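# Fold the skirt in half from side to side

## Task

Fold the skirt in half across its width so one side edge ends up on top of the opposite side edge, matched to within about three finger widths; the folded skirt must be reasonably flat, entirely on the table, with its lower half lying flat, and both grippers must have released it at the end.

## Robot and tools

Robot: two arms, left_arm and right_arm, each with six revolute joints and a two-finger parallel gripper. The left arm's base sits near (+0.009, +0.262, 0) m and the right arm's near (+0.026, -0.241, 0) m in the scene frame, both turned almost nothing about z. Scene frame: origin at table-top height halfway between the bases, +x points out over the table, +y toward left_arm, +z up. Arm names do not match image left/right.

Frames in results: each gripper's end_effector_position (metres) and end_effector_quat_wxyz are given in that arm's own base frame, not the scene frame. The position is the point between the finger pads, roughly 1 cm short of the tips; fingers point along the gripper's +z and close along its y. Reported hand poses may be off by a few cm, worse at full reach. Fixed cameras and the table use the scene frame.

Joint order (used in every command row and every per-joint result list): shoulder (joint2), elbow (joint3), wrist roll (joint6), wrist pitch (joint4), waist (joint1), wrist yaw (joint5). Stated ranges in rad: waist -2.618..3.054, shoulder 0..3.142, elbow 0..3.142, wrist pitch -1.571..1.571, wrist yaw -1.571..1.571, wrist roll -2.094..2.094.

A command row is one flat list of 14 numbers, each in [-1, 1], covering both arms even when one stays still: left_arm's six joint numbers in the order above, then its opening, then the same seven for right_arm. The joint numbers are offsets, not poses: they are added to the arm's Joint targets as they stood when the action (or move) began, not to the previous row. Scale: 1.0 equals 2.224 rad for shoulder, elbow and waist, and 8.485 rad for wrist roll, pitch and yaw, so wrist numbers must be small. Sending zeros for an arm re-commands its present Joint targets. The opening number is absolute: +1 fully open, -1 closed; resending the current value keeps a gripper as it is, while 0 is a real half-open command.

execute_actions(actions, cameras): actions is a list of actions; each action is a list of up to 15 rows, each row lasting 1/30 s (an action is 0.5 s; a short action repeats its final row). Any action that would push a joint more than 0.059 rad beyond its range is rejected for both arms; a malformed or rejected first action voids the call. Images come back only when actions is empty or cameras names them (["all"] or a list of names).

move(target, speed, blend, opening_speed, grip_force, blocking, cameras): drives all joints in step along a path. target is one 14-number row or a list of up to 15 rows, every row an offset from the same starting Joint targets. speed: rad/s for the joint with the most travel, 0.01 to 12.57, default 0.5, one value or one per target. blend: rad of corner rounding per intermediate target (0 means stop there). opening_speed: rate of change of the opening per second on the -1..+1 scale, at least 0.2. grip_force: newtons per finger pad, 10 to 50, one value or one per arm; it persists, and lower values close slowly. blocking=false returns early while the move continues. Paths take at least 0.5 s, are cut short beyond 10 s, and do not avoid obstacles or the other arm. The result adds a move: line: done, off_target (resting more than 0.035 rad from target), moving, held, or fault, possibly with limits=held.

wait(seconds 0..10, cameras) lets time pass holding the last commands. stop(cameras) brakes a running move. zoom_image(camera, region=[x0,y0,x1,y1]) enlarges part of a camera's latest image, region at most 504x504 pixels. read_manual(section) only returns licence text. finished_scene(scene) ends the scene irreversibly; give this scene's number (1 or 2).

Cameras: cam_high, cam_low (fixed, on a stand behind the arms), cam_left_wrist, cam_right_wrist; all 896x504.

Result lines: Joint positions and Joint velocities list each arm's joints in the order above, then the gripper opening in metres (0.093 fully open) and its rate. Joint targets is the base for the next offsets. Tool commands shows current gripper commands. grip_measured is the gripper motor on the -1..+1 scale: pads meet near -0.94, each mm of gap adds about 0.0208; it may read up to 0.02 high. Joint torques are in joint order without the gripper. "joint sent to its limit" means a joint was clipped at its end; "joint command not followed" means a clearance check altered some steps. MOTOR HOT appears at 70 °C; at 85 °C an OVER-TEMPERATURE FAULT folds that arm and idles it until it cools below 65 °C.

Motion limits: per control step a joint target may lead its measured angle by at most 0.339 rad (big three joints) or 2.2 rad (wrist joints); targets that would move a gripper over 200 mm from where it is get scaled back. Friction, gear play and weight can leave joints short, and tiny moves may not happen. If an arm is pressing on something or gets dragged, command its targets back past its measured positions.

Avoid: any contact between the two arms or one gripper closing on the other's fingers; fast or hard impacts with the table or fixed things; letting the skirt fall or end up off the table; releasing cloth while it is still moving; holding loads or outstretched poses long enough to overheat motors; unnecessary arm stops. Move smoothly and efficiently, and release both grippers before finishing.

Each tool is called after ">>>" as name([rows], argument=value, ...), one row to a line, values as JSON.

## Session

>>> execute_actions(actions=[])

Scene clock: 0.00 s.
left_arm: end_effector_position=(+0.3864, +0.0076, +0.0920) grip_measured=+1.000 end_effector_quat_wxyz=(+0.573, -0.003, +0.819, +0.018) | right_arm: end_effector_position=(+0.3730, -0.0592, +0.0812) grip_measured=+1.000 end_effector_quat_wxyz=(+0.565, +0.141, +0.805, -0.114)
Joint names: [shoulder, elbow, wrist roll, wrist pitch, waist, wrist yaw]
Joint positions: left_arm=[1.525 0.355 0.019 0.82 0.009 -0.024 0.093] | right_arm=[1.578 0.328 0.102 0.886 -0.006 0.345 0.093]
Joint velocities: within noise
Joint torques (N m): no reading
Heat: left arm: 38 °C; right arm: 34 °C.
Joint targets: left_arm=[1.514 0.368 0.012 0.820 0.010 -0.031] | right_arm=[1.567 0.340 0.096 0.889 -0.006 0.351]
Tool commands: left_gripper/opening=+1.0 right_gripper/opening=+1.0

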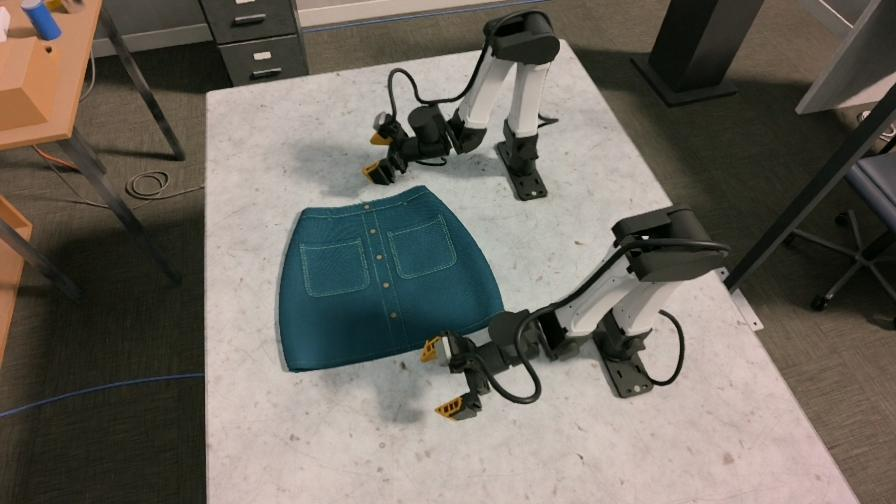

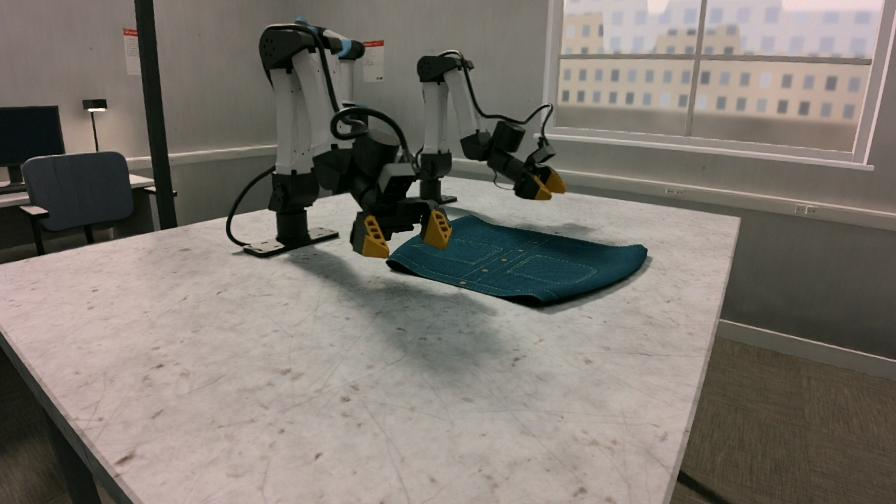

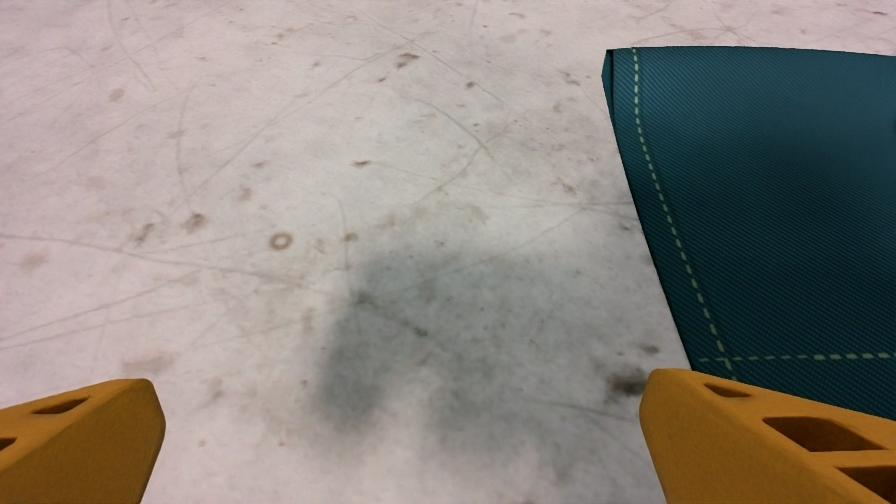

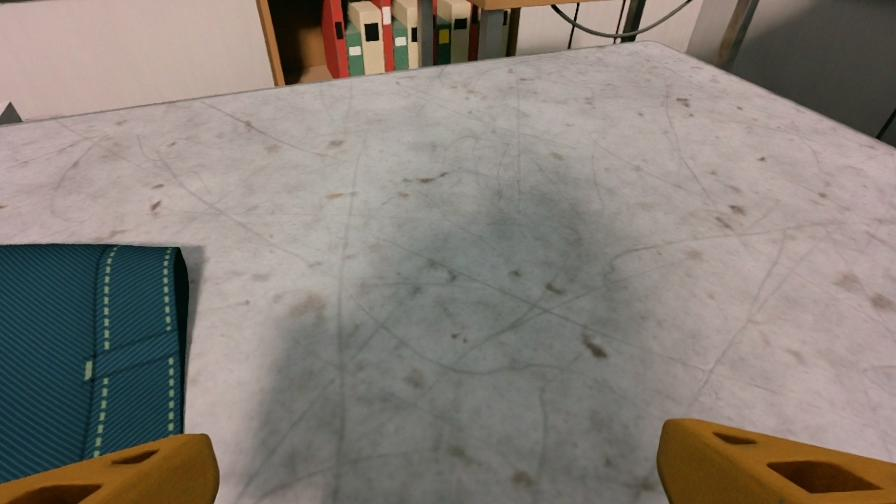

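>>> move([
  [-0.0288,0.1942,-0.1193,-0.1202,-0.1259,0.0037,0,-0.0301,0.2293,0.0771,-0.1283,0.0342,-0.0207,0],
  [-0.0697,0.1893,-0.2379,-0.1935,-0.2513,0.0037,0,-0.0710,0.2199,0.1532,-0.2004,0.0724,-0.0414,0],
], speed=1.2, blend=[0.15, 0], cameras=["all"])

Scene clock: 42.60 s.
left_arm: end_effector_position=(+0.2056, -0.1248, +0.0381) grip_measured=+0.002 end_effector_quat_wxyz=(+0.025, -0.657, +0.751, -0.068) | right_arm: end_effector_position=(+0.2527, +0.0352, +0.0400) grip_measured=+0.001 end_effector_quat_wxyz=(+0.057, +0.583, +0.809, +0.051)
Joint names: [shoulder, elbow, wrist roll, wrist pitch, waist, wrist yaw]
Joint positions: left_arm=[1.387 0.76 -1.988 -0.798 -0.551 -0.007 0.045] | right_arm=[1.437 0.808 1.391 -0.789 0.141 0.004 0.045]
Joint torques (N m): left_arm=[-5.08 8.54 -0.12 0.47 0.06 -0.03] | right_arm=[-6.43 6.45 0.17 0.37 0.47 -0.1]
Heat: left arm: 42 °C; right arm: 39 °C.
Joint targets: left_arm=[1.359 0.789 -2.006 -0.821 -0.549 0.001] | right_arm=[1.409 0.829 1.396 -0.812 0.155 -0.001]
move: done

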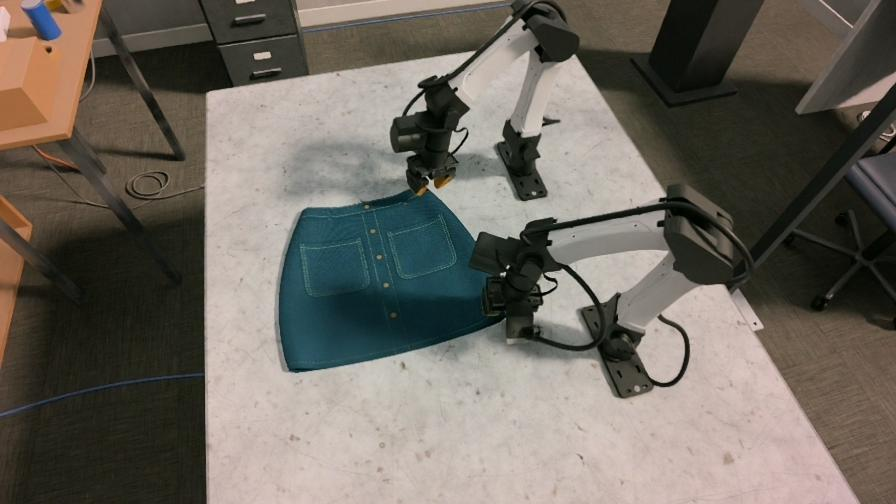

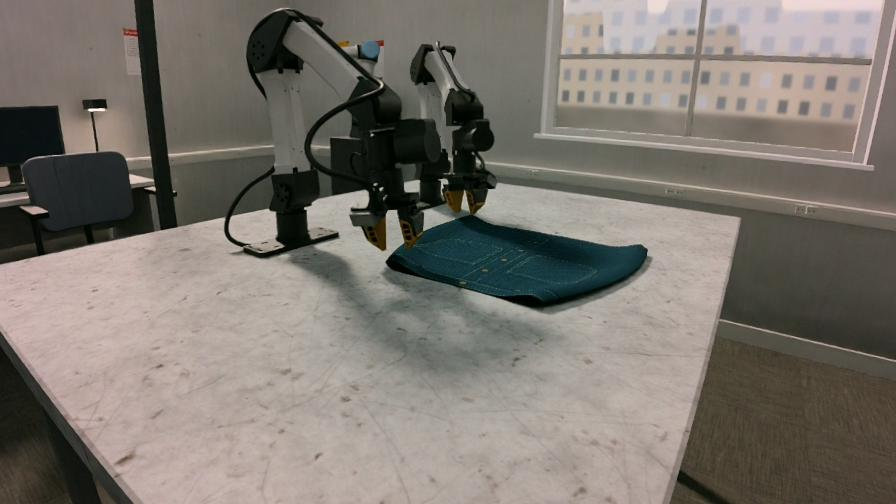

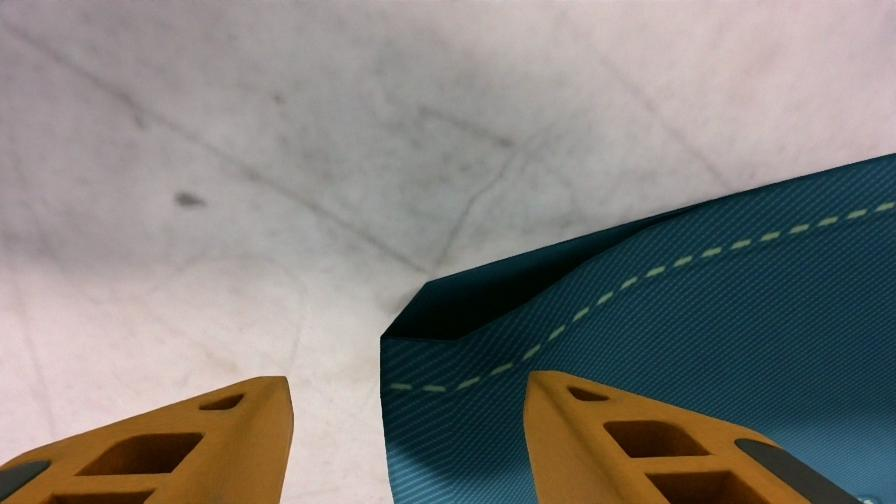

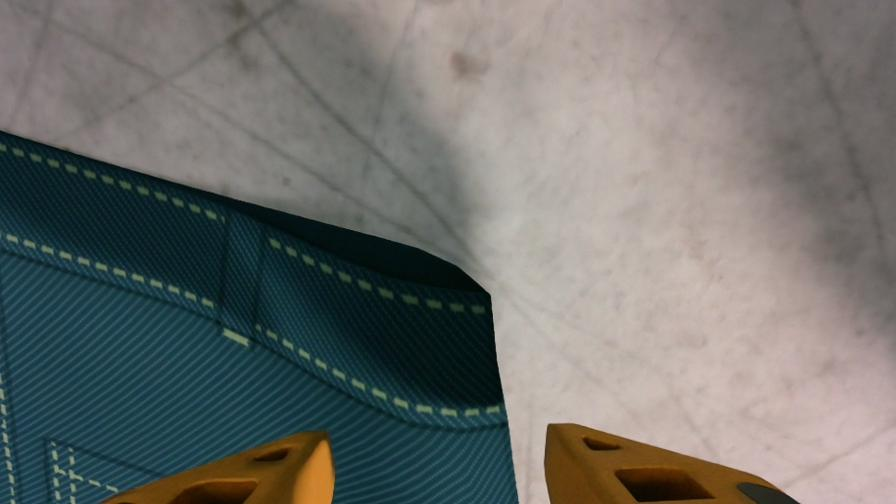

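>>> move([
  [0.0881,0.0409,-0.0062,0.0039,-0.0337,0,-0.19,0,0,0,0,0,0,-0.19],
  [0.1156,0.0036,-0.0062,0.0202,-0.0337,0,-0.19,0.0823,-0.0256,0,0.0192,-0.0022,0,-0.19],
], speed=[0.4,0.2], blend=[0.03, 0], cameras=["all"])

Scene clock: 79.40 s.
left_arm: end_effector_position=(+0.2115, -0.1480, +0.0153) grip_measured=-0.188 end_effector_quat_wxyz=(+0.011, -0.654, +0.756, -0.030) | right_arm: end_effector_position=(+0.2550, +0.0355, +0.0134) grip_measured=-0.189 end_effector_quat_wxyz=(+0.036, +0.584, +0.810, +0.031)
Joint names: [shoulder, elbow, wrist roll, wrist pitch, waist, wrist yaw]
Joint positions: left_arm=[1.575 0.838 -2.042 -0.771 -0.615 -0.007 0.036] | right_arm=[1.549 0.8 1.391 -0.728 0.141 0.004 0.036]
Joint torques (N m): left_arm=[-0.84 1.33 -0.13 1.75 -0.05 -0.02] | right_arm=[-0.77 2.28 0.18 1.2 0.12 -0.11]
Heat: left arm: 44 °C; right arm: 39 °C.
Joint targets: left_arm=[1.616 0.797 -2.059 -0.650 -0.624 0.001] | right_arm=[1.592 0.772 1.396 -0.649 0.150 -0.001]
move: off_target (left_arm, right_arm); blend cut to 0 rad at target 1; left_arm: the wrist pitch is farthest, 0.121 rad from its target; right_arm: the wrist pitch is farthest, 0.079 rad from its target

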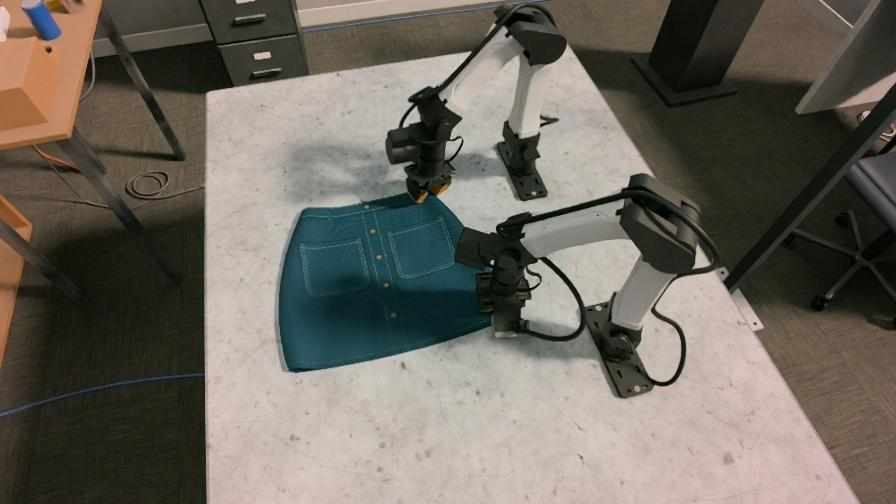

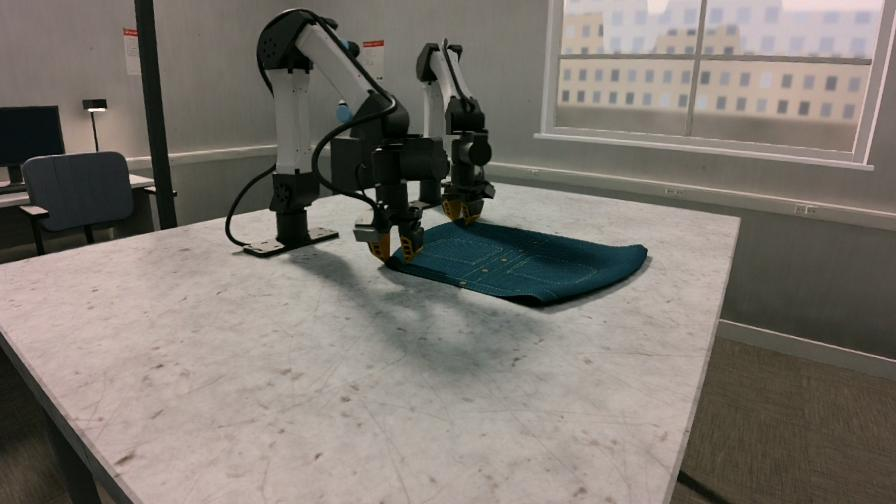

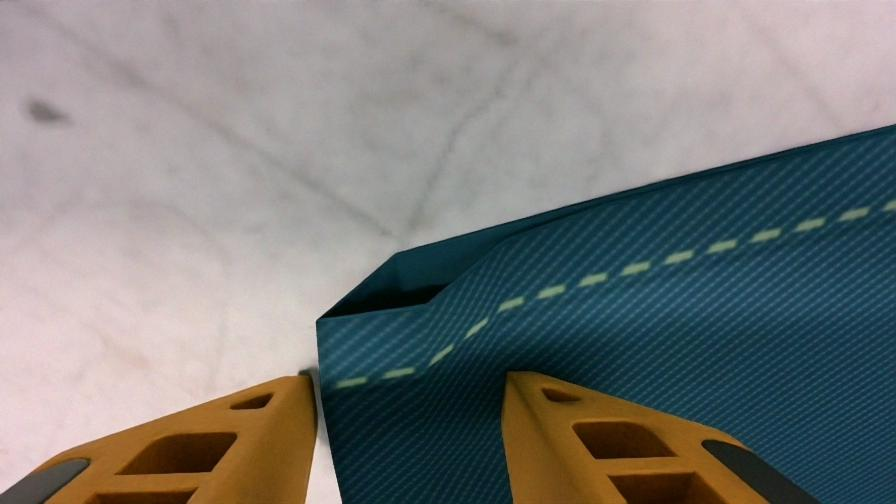

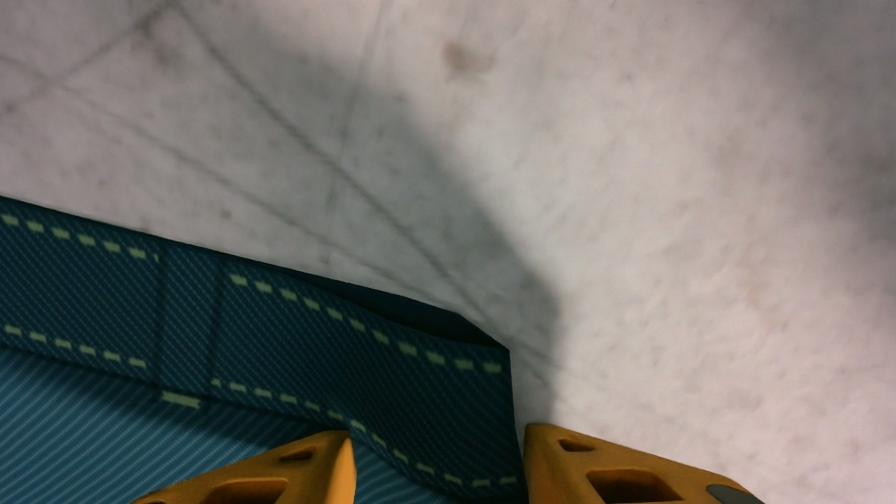

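>>> move(target=[0,0,0,0,0,0,-1,0,0,0,0,0,0,-1], speed=0.2, opening_speed=0.5, cameras=["all"])

Scene clock: 85.87 s.
left_arm: end_effector_position=(+0.2212, -0.1510, +0.0155) grip_measured=-0.984 end_effector_quat_wxyz=(+0.021, -0.660, +0.749, -0.049) | right_arm: end_effector_position=(+0.2563, +0.0360, +0.0125) grip_measured=-0.974 end_effector_quat_wxyz=(+0.036, +0.585, +0.810, +0.033)
Joint names: [shoulder, elbow, wrist roll, wrist pitch, waist, wrist yaw]
Joint positions: left_arm=[1.575 0.835 -2.054 -0.726 -0.61 -0.018 0] | right_arm=[1.553 0.8 1.392 -0.72 0.141 0.003 0]
Joint torques (N m): left_arm=[-0.94 1.63 -0.12 1.38 -0.05 -0.05] | right_arm=[-1.16 2.29 0.18 1.16 0.02 -0.11]
Heat: left arm: 43 °C; right arm: 39 °C.
Joint targets: left_arm=[1.616 0.797 -2.059 -0.650 -0.624 0.001] | right_arm=[1.592 0.772 1.396 -0.649 0.150 -0.001]
move: off_target (left_arm, right_arm); left_arm: the wrist pitch is farthest, 0.076 rad from its target; right_arm: the wrist pitch is farthest, 0.071 rad from its target

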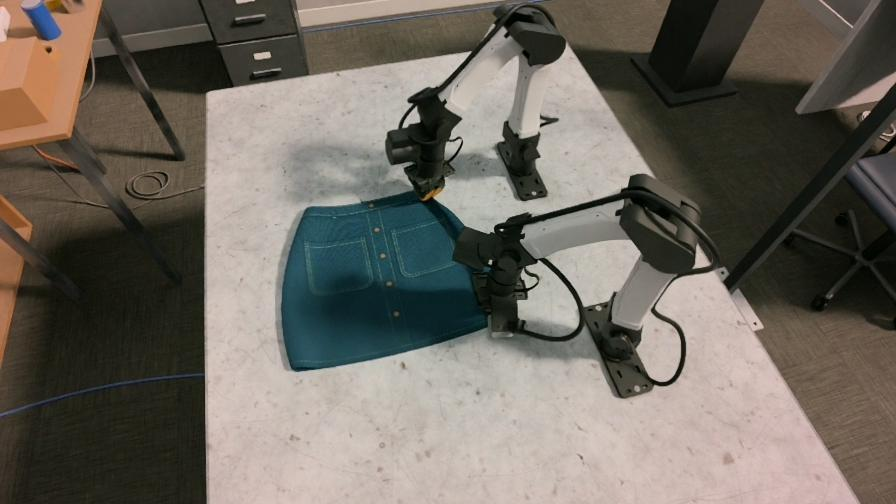

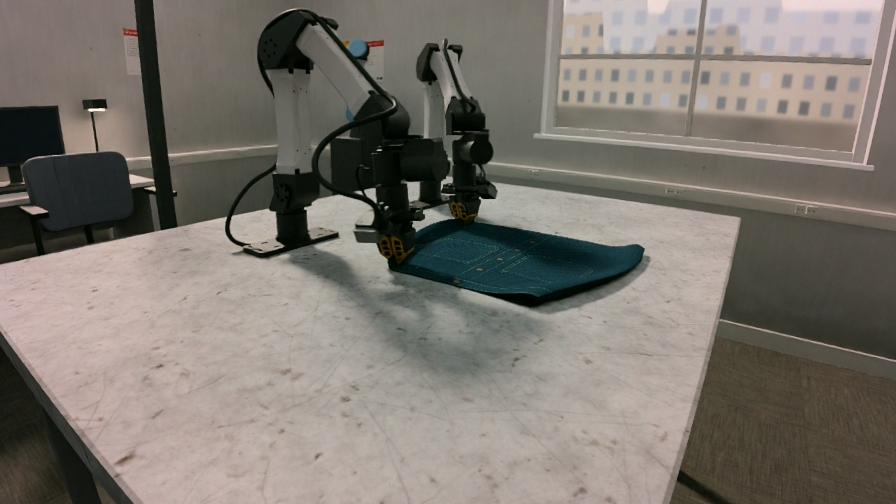

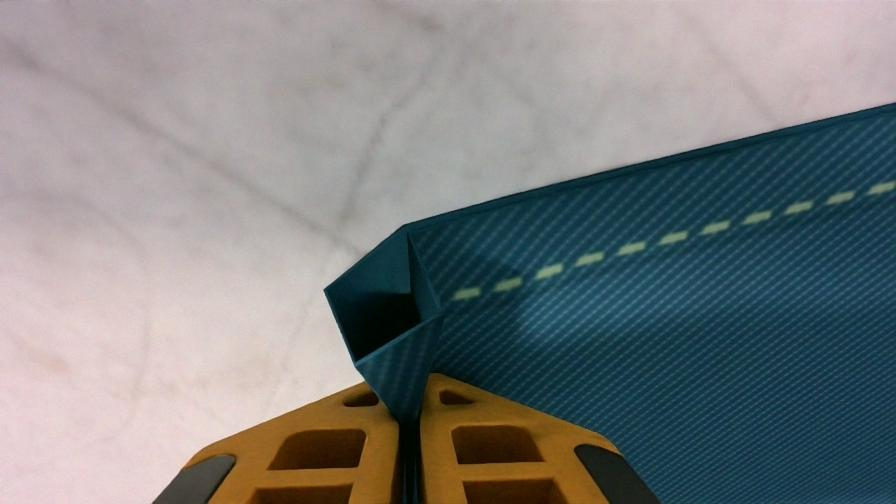

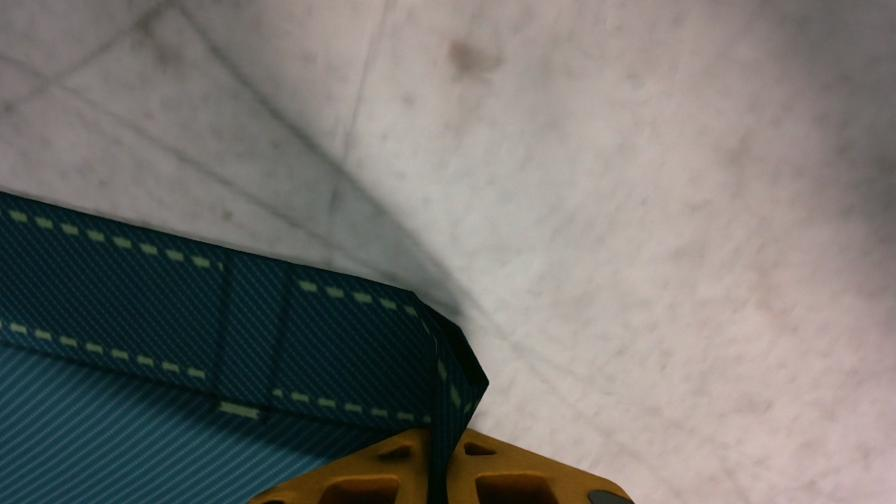

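>>> move([
  [-0.0490,0.1475,0.0022,-0.0486,0.0220,0,-1,-0.0454,0.1156,0.0005,-0.0391,-0.0045,0,-1],
  [0.0189,0.3431,0.0093,-0.0640,0.0827,0,-1,0.0040,0.2401,0.0064,-0.0451,-0.0157,0,-1],
  [0.1376,0.5072,0.0164,-0.0537,0.1322,0,-1,0.0976,0.3534,0.0146,-0.0338,-0.0256,0,-1],
], speed=[0.25,0.35,0.35], blend=[0.08, 0.1, 0], cameras=["all"])

Scene clock: 161.47 s.
left_arm: end_effector_position=(+0.4230, -0.1467, +0.1906) grip_measured=-0.985 end_effector_quat_wxyz=(-0.085, +0.704, -0.682, +0.176) | right_arm: end_effector_position=(+0.4031, +0.0435, +0.1287) grip_measured=-0.974 end_effector_quat_wxyz=(+0.107, +0.639, +0.753, +0.112)
Joint names: [shoulder, elbow, wrist roll, wrist pitch, waist, wrist yaw]
Joint positions: left_arm=[1.911 1.88 -1.937 -1.147 -0.336 -0.006 0] | right_arm=[1.797 1.512 1.515 -0.975 0.107 0 0]
Joint torques (N m): left_arm=[-6.84 10.96 0.13 1.64 1.2 -0.04] | right_arm=[-6.63 8.91 0.2 1.25 -0.76 -0.07]
Heat: left arm: 39 °C; right arm: 38 °C.
Joint targets: left_arm=[1.922 1.925 -1.920 -1.106 -0.330 0.001] | right_arm=[1.809 1.558 1.520 -0.935 0.094 -0.001]
move: off_target (left_arm, right_arm); left_arm: the elbow is farthest, 0.045 rad from its target; right_arm: the elbow is farthest, 0.046 rad from its target

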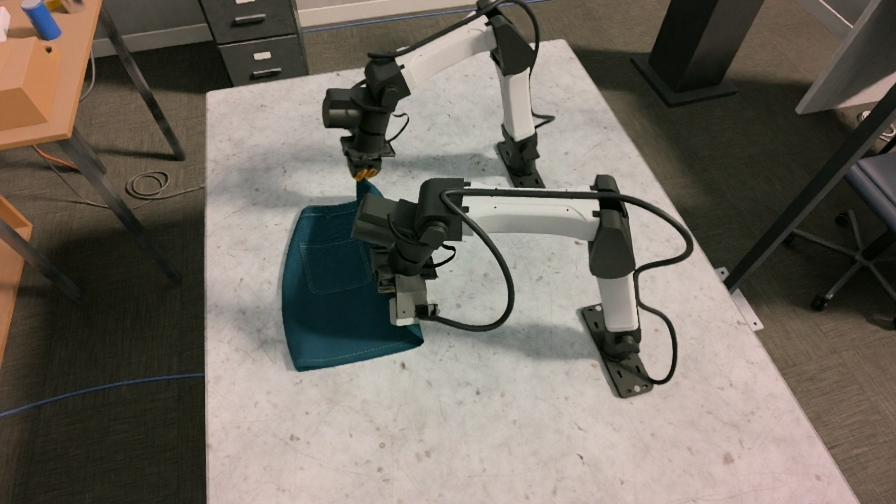

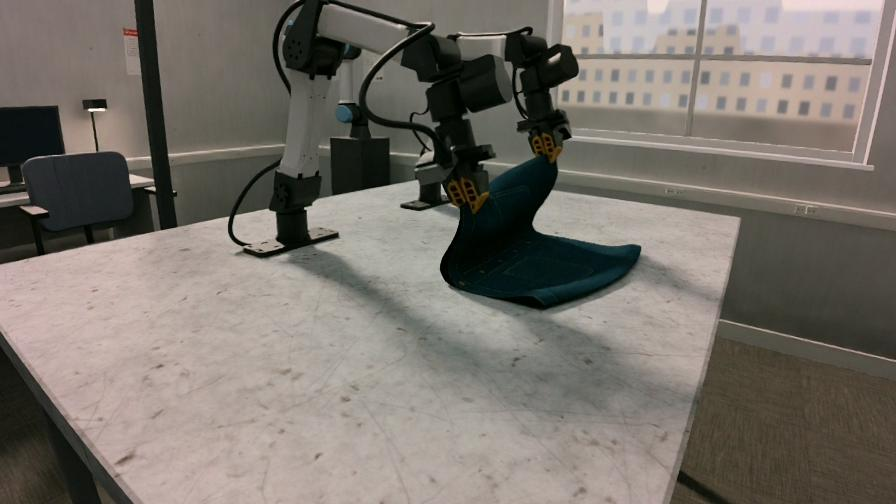

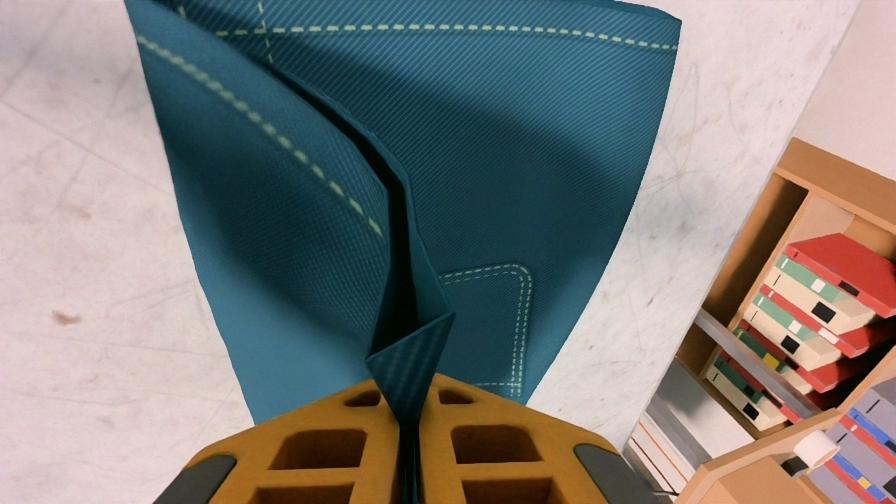

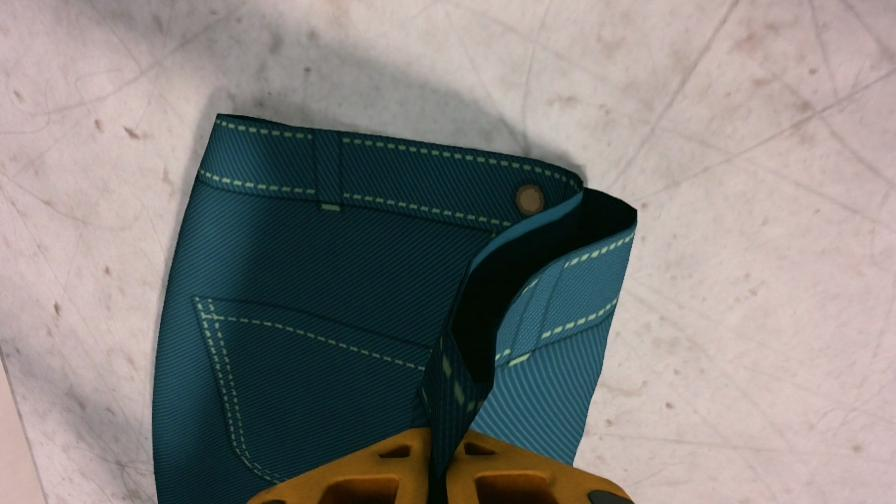

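>>> move([
  [0.1439,0.0656,0.0118,0.0451,0.0355,0,-1,0.0710,0.0099,0.0118,0.0365,-0.0063,0,-1],
  [0.2617,0.1538,0.0200,0.0609,0.0459,0,-1,0.1583,0.0513,0.0212,0.0588,-0.0094,0,-1],
], speed=0.3, blend=[0.08, 0], cameras=["all"])

Scene clock: 203.00 s.
left_arm: end_effector_position=(+0.6122, -0.1473, +0.0745) grip_measured=-0.985 end_effector_quat_wxyz=(-0.175, +0.656, -0.683, +0.270) | right_arm: end_effector_position=(+0.5328, +0.0452, +0.0595) grip_measured=-0.974 end_effector_quat_wxyz=(+0.174, +0.693, +0.666, +0.215)
Joint names: [shoulder, elbow, wrist roll, wrist pitch, waist, wrist yaw]
Joint positions: left_arm=[2.49 2.222 -1.767 -0.648 -0.238 -0.006 0] | right_arm=[2.145 1.623 1.694 -0.487 0.084 0 0]
Joint torques (N m): left_arm=[-10.62 11.52 0.15 2.34 1.18 -0.04] | right_arm=[-9.33 9.4 0.17 1.78 -0.65 -0.06]
Heat: left arm: 48 °C; right arm: 50 °C.
Joint targets: left_arm=[2.504 2.268 -1.750 -0.589 -0.228 0.001] | right_arm=[2.161 1.672 1.700 -0.437 0.073 -0.001]
move: off_target (left_arm, right_arm); left_arm: the wrist pitch is farthest, 0.059 rad from its target; right_arm: the wrist pitch is farthest, 0.051 rad from its target

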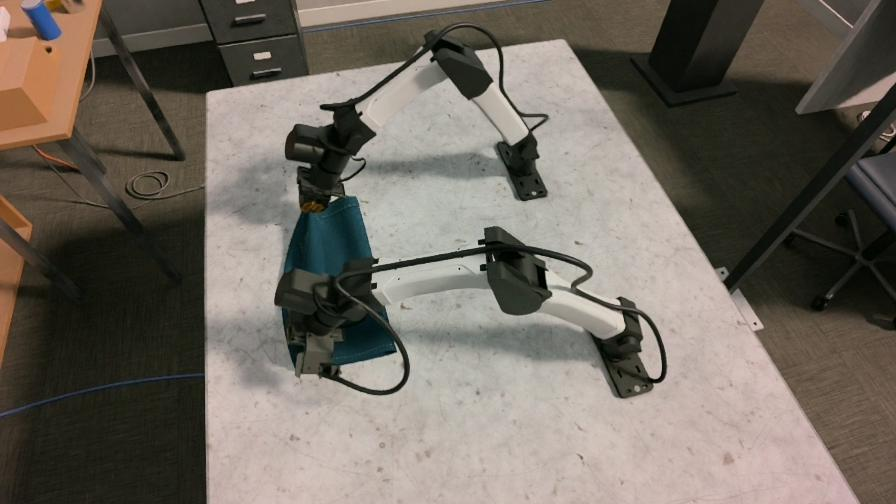

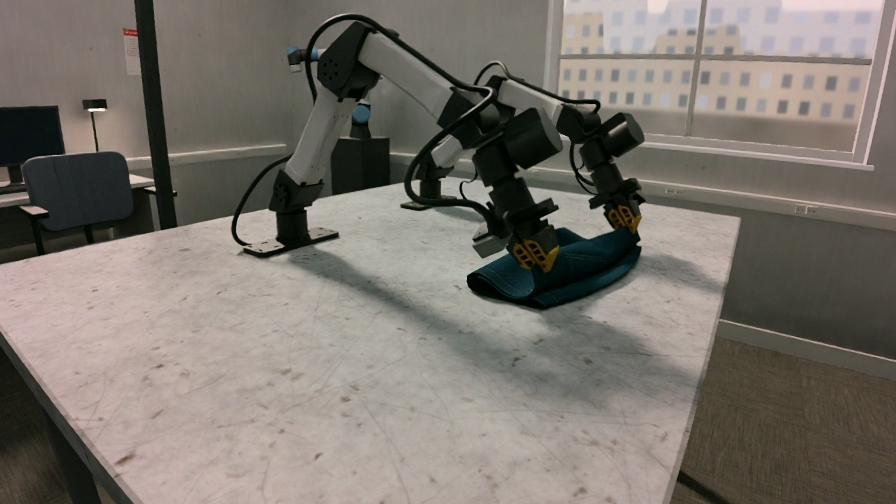

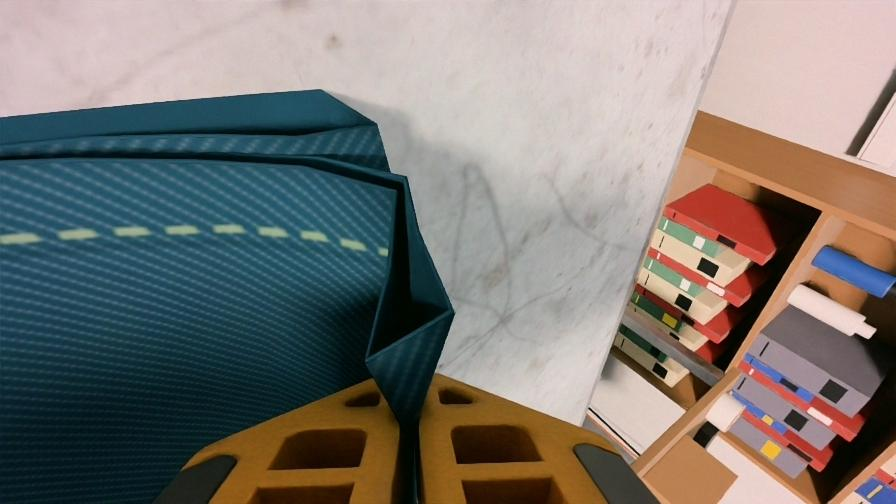

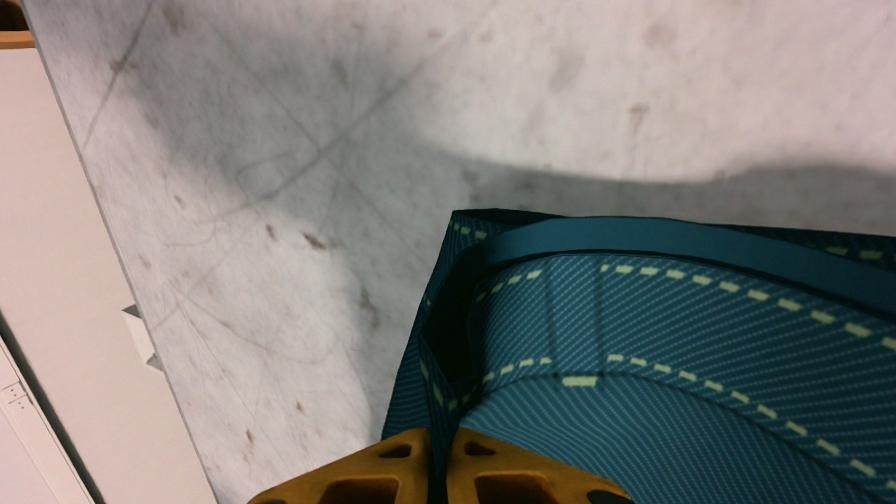

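>>> move(target=[0.0508,-0.0306,0.0035,0.0207,0.0031,0,-1,0.0526,-0.0054,0.0053,0.0147,-0.0013,0,-1], speed=0.15, cameras=["all"])

Scene clock: 223.67 s.
left_arm: end_effector_position=(+0.6398, -0.1520, +0.0394) grip_measured=-0.985 end_effector_quat_wxyz=(-0.200, +0.638, -0.681, +0.298) | right_arm: end_effector_position=(+0.5543, +0.0384, +0.0231) grip_measured=-0.974 end_effector_quat_wxyz=(+0.181, +0.708, +0.642, +0.230)
Joint names: [shoulder, elbow, wrist roll, wrist pitch, waist, wrist yaw]
Joint positions: left_arm=[2.591 2.222 -1.738 -0.467 -0.235 -0.006 0] | right_arm=[2.251 1.626 1.737 -0.35 0.069 0 0]
Joint torques (N m): left_arm=[-10.25 5 0.16 2.42 1.21 -0.04] | right_arm=[-8.77 8.18 0.19 1.7 -0.65 -0.09]
Heat: left arm: 52 °C; right arm: 52 °C.
Joint targets: left_arm=[2.617 2.199 -1.720 -0.413 -0.221 0.001] | right_arm=[2.278 1.660 1.745 -0.312 0.070 -0.001]
move: off_target (left_arm, right_arm); left_arm: the wrist pitch is farthest, 0.054 rad from its target; right_arm: the wrist pitch is farthest, 0.038 rad from its target

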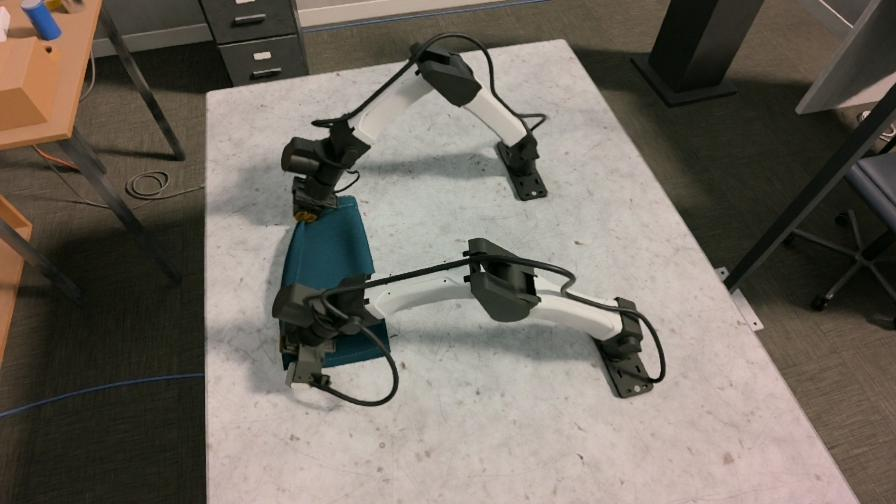

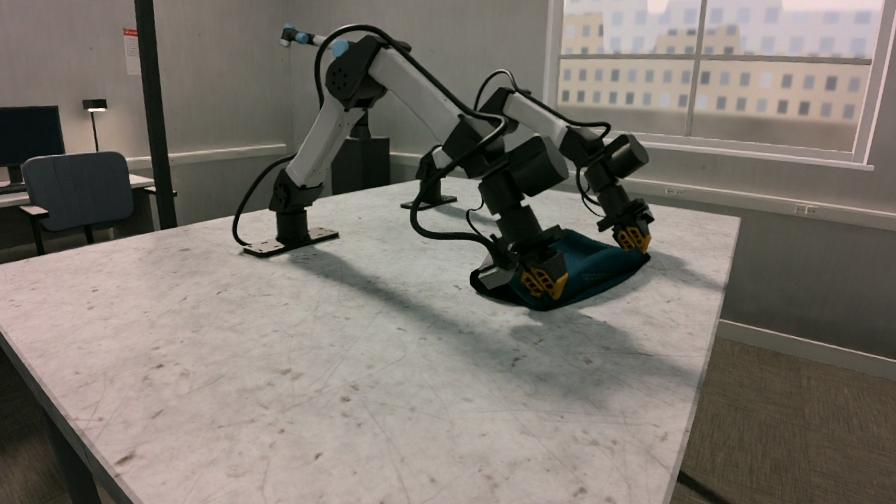

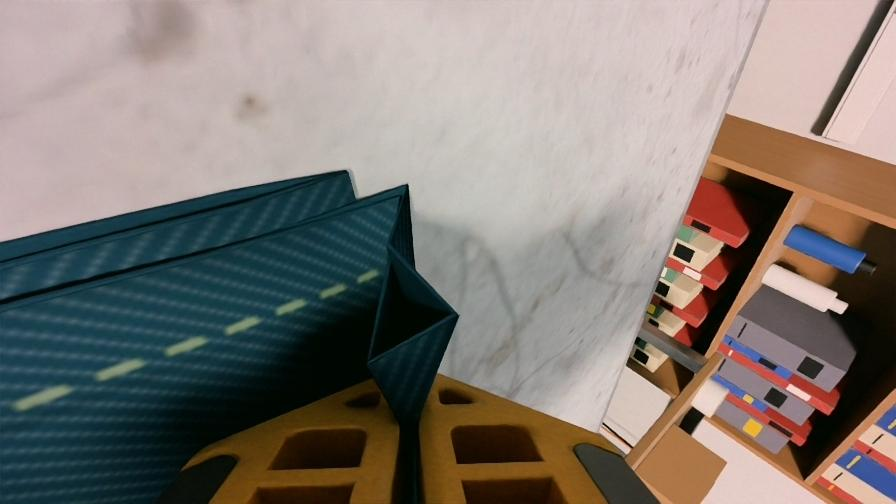

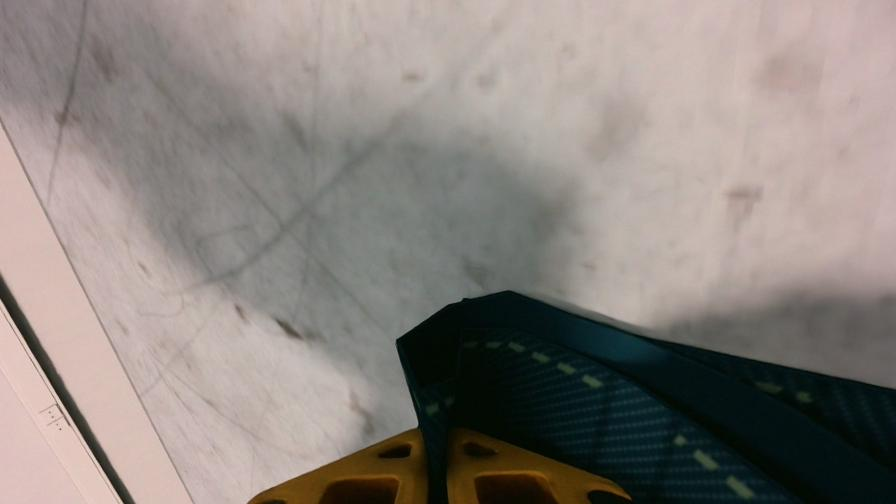

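>>> move([
  [0.0112,0,0,0,0,0,-1,0,0,0,0,0,0,-1],
  [0.0112,0,0,0,0,0,-0.5,0,0,0,0,0,0,-0.5],
  [-0.1066,-0.1394,0,0.0057,0,0,-0.5,-0.0887,-0.0560,0,-0.0086,0,0,-0.5],
  [-0.4123,-0.2244,0,-0.0692,0.2567,0,-0.5,-0.3049,-0.0270,0,-0.0929,-0.1439,0,-0.5],
  [-0.5922,-0.8089,0,0.1076,0.4816,0,-0.5,-0.4397,-0.5665,0,0.0957,-0.3687,0,-0.5],
], speed=[0.1, 0.2, 0.25, 0.9, 1.2], blend=[0, 0, 0.04, 0.2, 0], opening_speed=0.7, cameras=["cam_high","cam_low"])

>>> zoom_image(camera="cam_high", region=[240, 180, 440, 400])

>>> zoom_image(camera="cam_low", region=[430, 210, 690, 330])

Scene clock: 249.80 s.
left_arm: end_effector_position=(+0.2434, +0.2768, +0.1013) grip_measured=-0.503 end_effector_quat_wxyz=(-0.470, +0.821, -0.236, +0.222) | right_arm: end_effector_position=(+0.2709, -0.2516, +0.1033) grip_measured=-0.501 end_effector_quat_wxyz=(+0.460, +0.807, +0.273, +0.250)
Joint names: [shoulder, elbow, wrist roll, wrist pitch, waist, wrist yaw]
Joint positions: left_arm=[1.325 0.413 -1.733 0.435 0.85 0 0.021] | right_arm=[1.325 0.415 1.74 0.44 -0.75 -0.003 0.021]
Joint torques (N m): left_arm=[-4.85 5.01 0.13 2.98 1.09 -0.07] | right_arm=[-5.6 4.1 0.13 2.52 -0.61 -0.07]
Heat: left arm: 58 °C; right arm: 50 °C.
Joint targets: left_arm=[1.300 0.400 -1.720 0.500 0.850 0.001] | right_arm=[1.300 0.400 1.745 0.500 -0.750 -0.001]
move: off_target (left_arm, right_arm); target 2's new numbers were sent with right_arm's wrist pitch 0.038 rad from that target; left_arm: the wrist pitch is farthest, 0.065 rad from its target; right_arm: the wrist pitch is farthest, 0.060 rad from its target
Images, in order (width x height): cam_high 896x504, cam_low 896x504.

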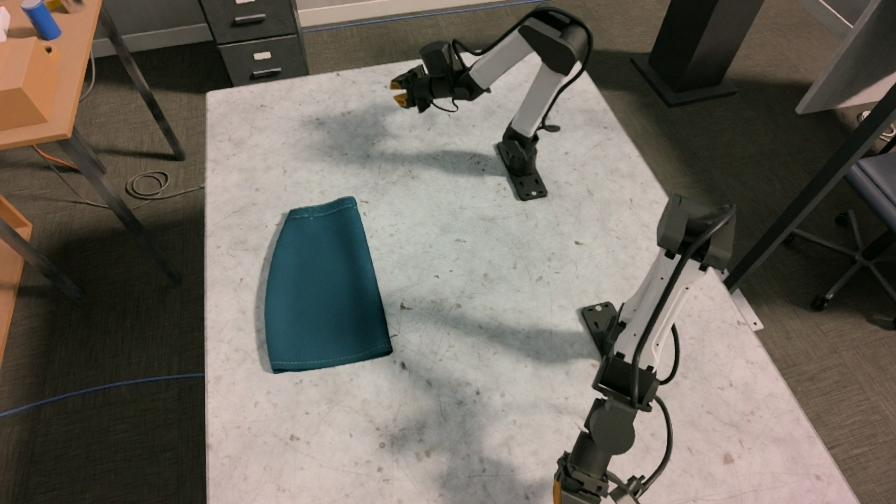

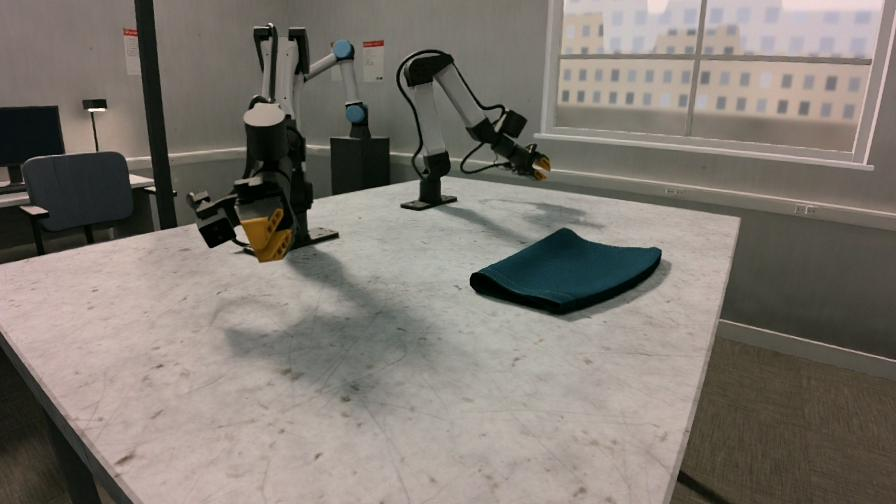

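Scaled by 2.291 from the camera's 896x504 image, which has a finer 1280x720 frame.

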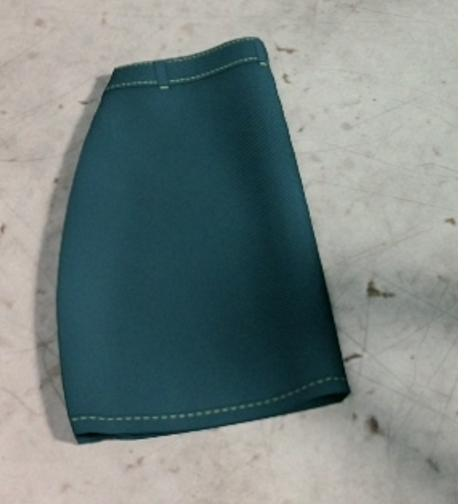

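Scaled by 1.938 from the camera's 896x504 image, which has a finer 1280x720 frame.

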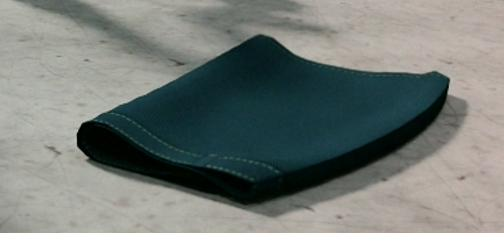

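>>> finished_scene(scene=2)

The scene is finished: the task was done.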